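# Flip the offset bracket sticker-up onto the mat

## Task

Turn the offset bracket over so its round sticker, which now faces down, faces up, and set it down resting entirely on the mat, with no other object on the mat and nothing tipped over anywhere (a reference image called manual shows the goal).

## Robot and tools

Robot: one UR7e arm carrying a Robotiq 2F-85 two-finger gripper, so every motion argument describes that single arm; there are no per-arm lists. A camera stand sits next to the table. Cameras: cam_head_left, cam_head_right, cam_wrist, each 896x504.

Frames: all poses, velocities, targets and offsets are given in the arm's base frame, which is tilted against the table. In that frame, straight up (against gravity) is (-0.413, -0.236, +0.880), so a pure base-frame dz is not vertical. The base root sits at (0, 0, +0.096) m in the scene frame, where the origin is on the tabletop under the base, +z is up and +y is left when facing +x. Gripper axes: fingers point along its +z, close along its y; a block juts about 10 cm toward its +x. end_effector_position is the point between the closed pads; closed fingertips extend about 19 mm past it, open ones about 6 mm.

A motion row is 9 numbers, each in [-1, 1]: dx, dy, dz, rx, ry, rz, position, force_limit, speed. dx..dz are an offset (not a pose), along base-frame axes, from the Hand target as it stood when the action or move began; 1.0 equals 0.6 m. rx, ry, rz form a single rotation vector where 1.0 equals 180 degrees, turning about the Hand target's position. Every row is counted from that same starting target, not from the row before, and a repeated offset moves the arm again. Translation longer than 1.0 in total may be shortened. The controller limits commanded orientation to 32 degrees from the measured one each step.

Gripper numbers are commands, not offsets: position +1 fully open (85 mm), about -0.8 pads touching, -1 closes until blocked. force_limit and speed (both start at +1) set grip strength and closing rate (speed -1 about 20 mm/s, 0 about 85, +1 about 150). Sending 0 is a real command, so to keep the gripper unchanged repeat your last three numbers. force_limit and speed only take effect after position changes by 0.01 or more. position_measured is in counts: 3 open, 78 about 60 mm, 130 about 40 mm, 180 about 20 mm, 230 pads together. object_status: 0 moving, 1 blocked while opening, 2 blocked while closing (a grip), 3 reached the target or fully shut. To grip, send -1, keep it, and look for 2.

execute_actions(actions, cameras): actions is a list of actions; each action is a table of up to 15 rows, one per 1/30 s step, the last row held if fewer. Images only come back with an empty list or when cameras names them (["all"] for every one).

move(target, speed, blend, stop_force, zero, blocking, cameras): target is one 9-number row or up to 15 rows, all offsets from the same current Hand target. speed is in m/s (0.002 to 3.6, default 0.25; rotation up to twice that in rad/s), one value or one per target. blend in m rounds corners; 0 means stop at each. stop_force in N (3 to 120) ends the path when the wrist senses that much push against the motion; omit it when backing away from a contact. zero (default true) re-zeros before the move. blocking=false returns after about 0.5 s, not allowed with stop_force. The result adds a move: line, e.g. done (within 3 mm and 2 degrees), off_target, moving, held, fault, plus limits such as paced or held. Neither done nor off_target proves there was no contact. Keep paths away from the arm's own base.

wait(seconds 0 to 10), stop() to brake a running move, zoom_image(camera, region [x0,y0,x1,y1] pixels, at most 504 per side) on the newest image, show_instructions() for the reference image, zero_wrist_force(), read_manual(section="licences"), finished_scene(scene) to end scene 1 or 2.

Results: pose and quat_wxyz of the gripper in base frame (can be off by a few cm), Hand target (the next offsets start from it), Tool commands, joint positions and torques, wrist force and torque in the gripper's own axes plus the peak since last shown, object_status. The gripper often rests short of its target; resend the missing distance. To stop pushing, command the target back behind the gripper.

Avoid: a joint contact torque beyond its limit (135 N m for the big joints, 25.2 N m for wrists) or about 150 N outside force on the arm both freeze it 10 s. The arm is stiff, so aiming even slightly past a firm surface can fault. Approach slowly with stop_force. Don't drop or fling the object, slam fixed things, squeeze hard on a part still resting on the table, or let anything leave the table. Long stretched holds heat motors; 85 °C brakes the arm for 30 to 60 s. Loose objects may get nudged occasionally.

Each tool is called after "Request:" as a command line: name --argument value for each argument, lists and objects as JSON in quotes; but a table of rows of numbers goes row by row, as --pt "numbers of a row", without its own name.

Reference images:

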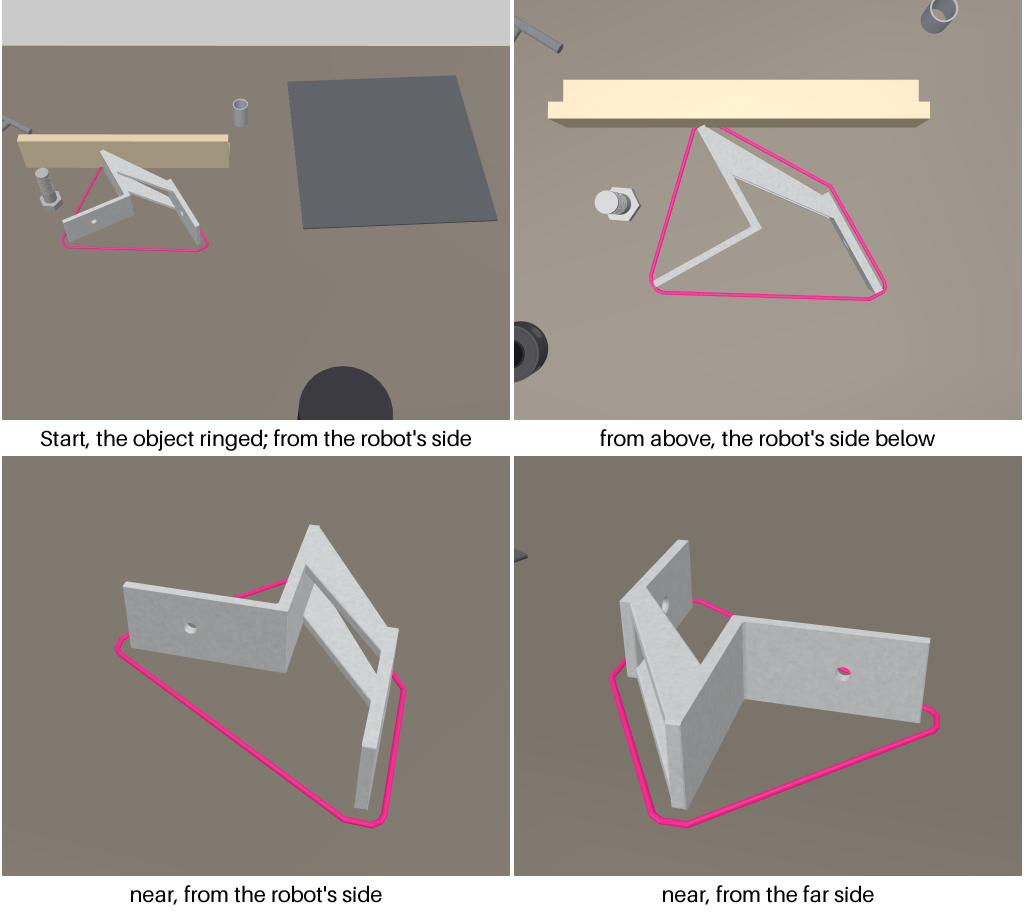

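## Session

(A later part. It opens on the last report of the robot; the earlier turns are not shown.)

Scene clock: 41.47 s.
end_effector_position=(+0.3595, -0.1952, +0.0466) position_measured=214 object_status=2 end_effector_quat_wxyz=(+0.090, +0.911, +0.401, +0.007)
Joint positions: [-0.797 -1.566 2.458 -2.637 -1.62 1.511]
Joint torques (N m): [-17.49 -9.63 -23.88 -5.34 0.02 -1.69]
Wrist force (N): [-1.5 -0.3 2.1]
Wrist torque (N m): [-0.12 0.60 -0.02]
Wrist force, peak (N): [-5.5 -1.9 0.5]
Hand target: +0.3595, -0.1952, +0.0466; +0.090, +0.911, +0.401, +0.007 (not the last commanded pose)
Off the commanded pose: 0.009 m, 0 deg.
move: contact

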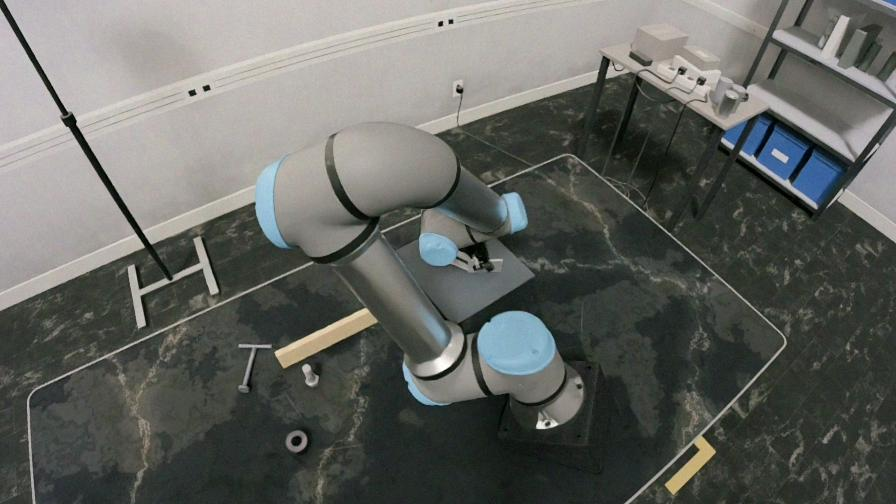

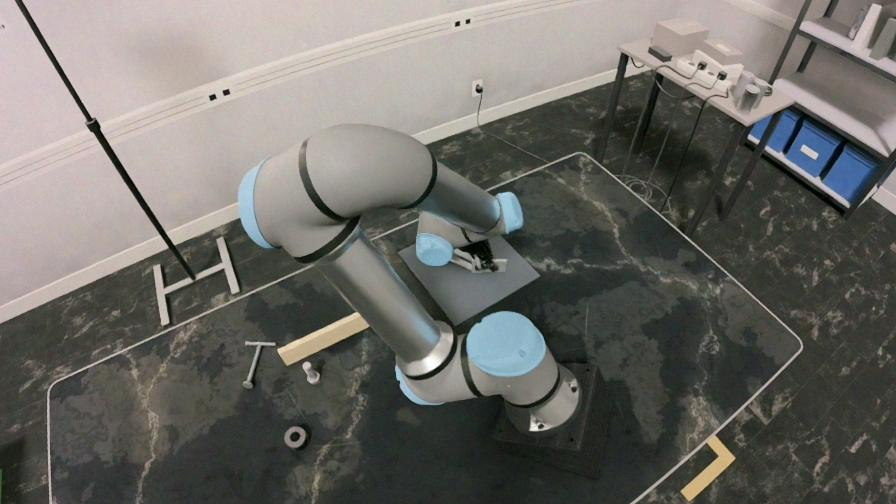

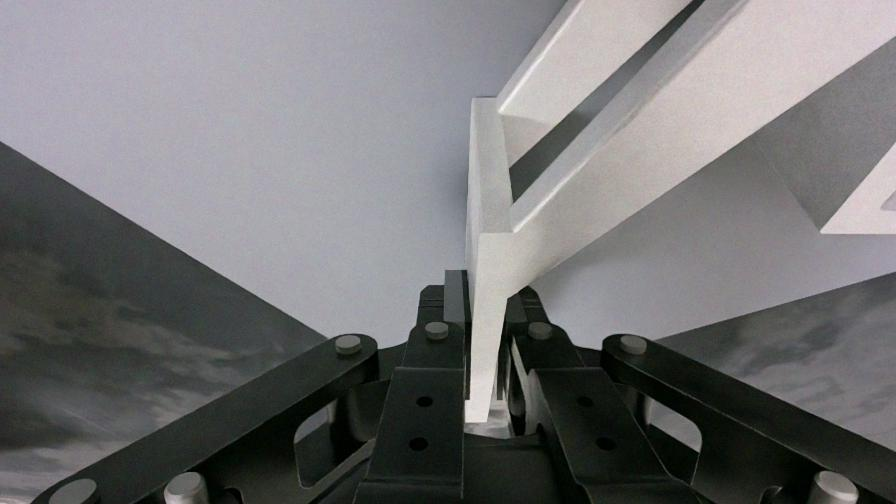

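Request:
move --pt "0 0 0 0 0 0 -0.3 -1 -1" --pt "-0.0175 0.0307 0.197 0 0 0 -0.3 -1 -1" --speed '[0.1,0.2]' --cameras '["all"]'

Scene clock: 43.83 s.
end_effector_position=(+0.3490, -0.1768, +0.1647) position_measured=167 object_status=3 end_effector_quat_wxyz=(+0.090, +0.911, +0.402, +0.007)
Joint positions: [-0.78 -1.867 2.312 -2.189 -1.623 1.527]
Joint torques (N m): [-13.25 -20.92 -21.58 0.31 0.06 -1.8]
Wrist force (N): [-2.5 -0.3 0.5]
Wrist torque (N m): [-0.16 0.67 -0.08]
Wrist force, peak (N): [-2.4 -0.6 3.2]
Hand target: +0.3490, -0.1768, +0.1648; +0.090, +0.911, +0.401, +0.007
Off the commanded pose: 0.000 m, 0 deg.
move: done

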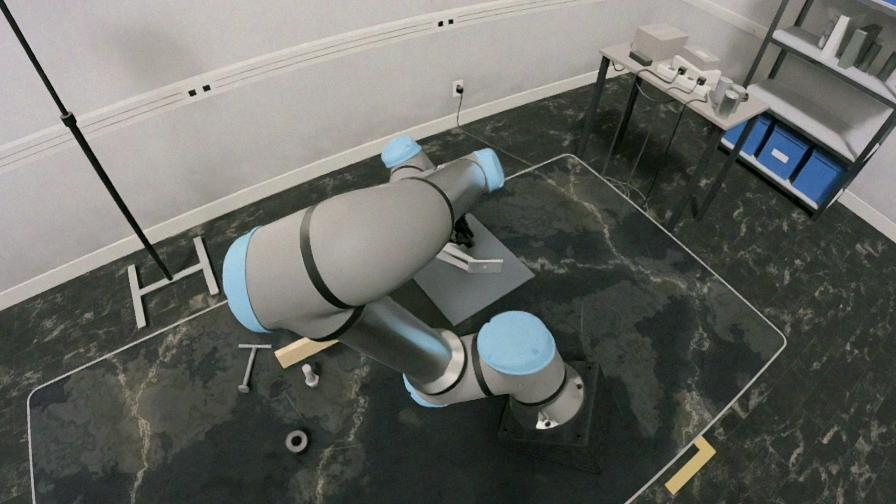

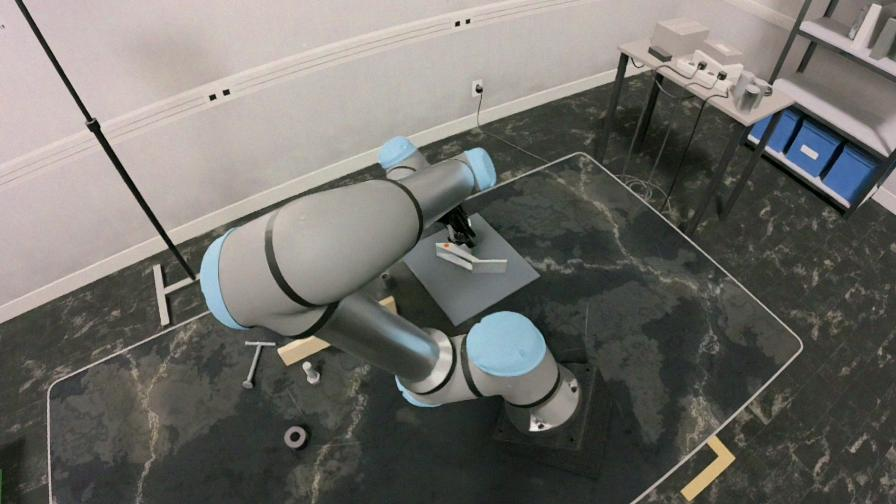

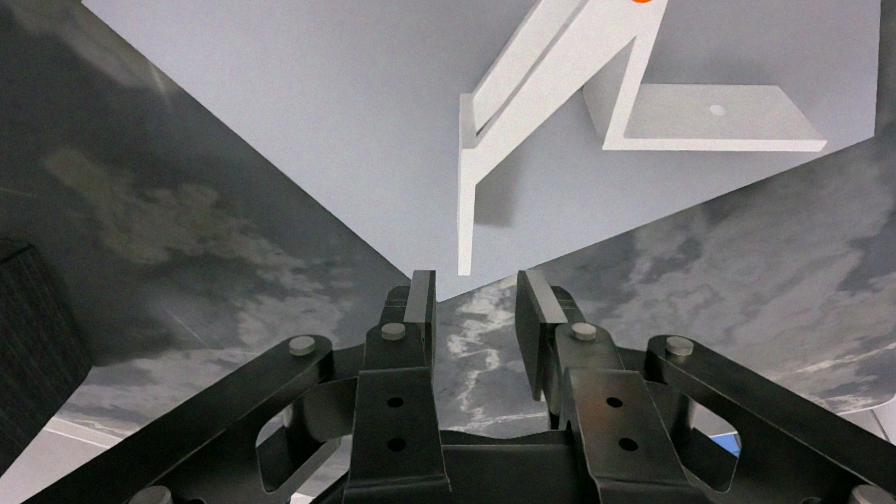

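Request:
finished_scene --scene 1

The scene is finished: the task was done.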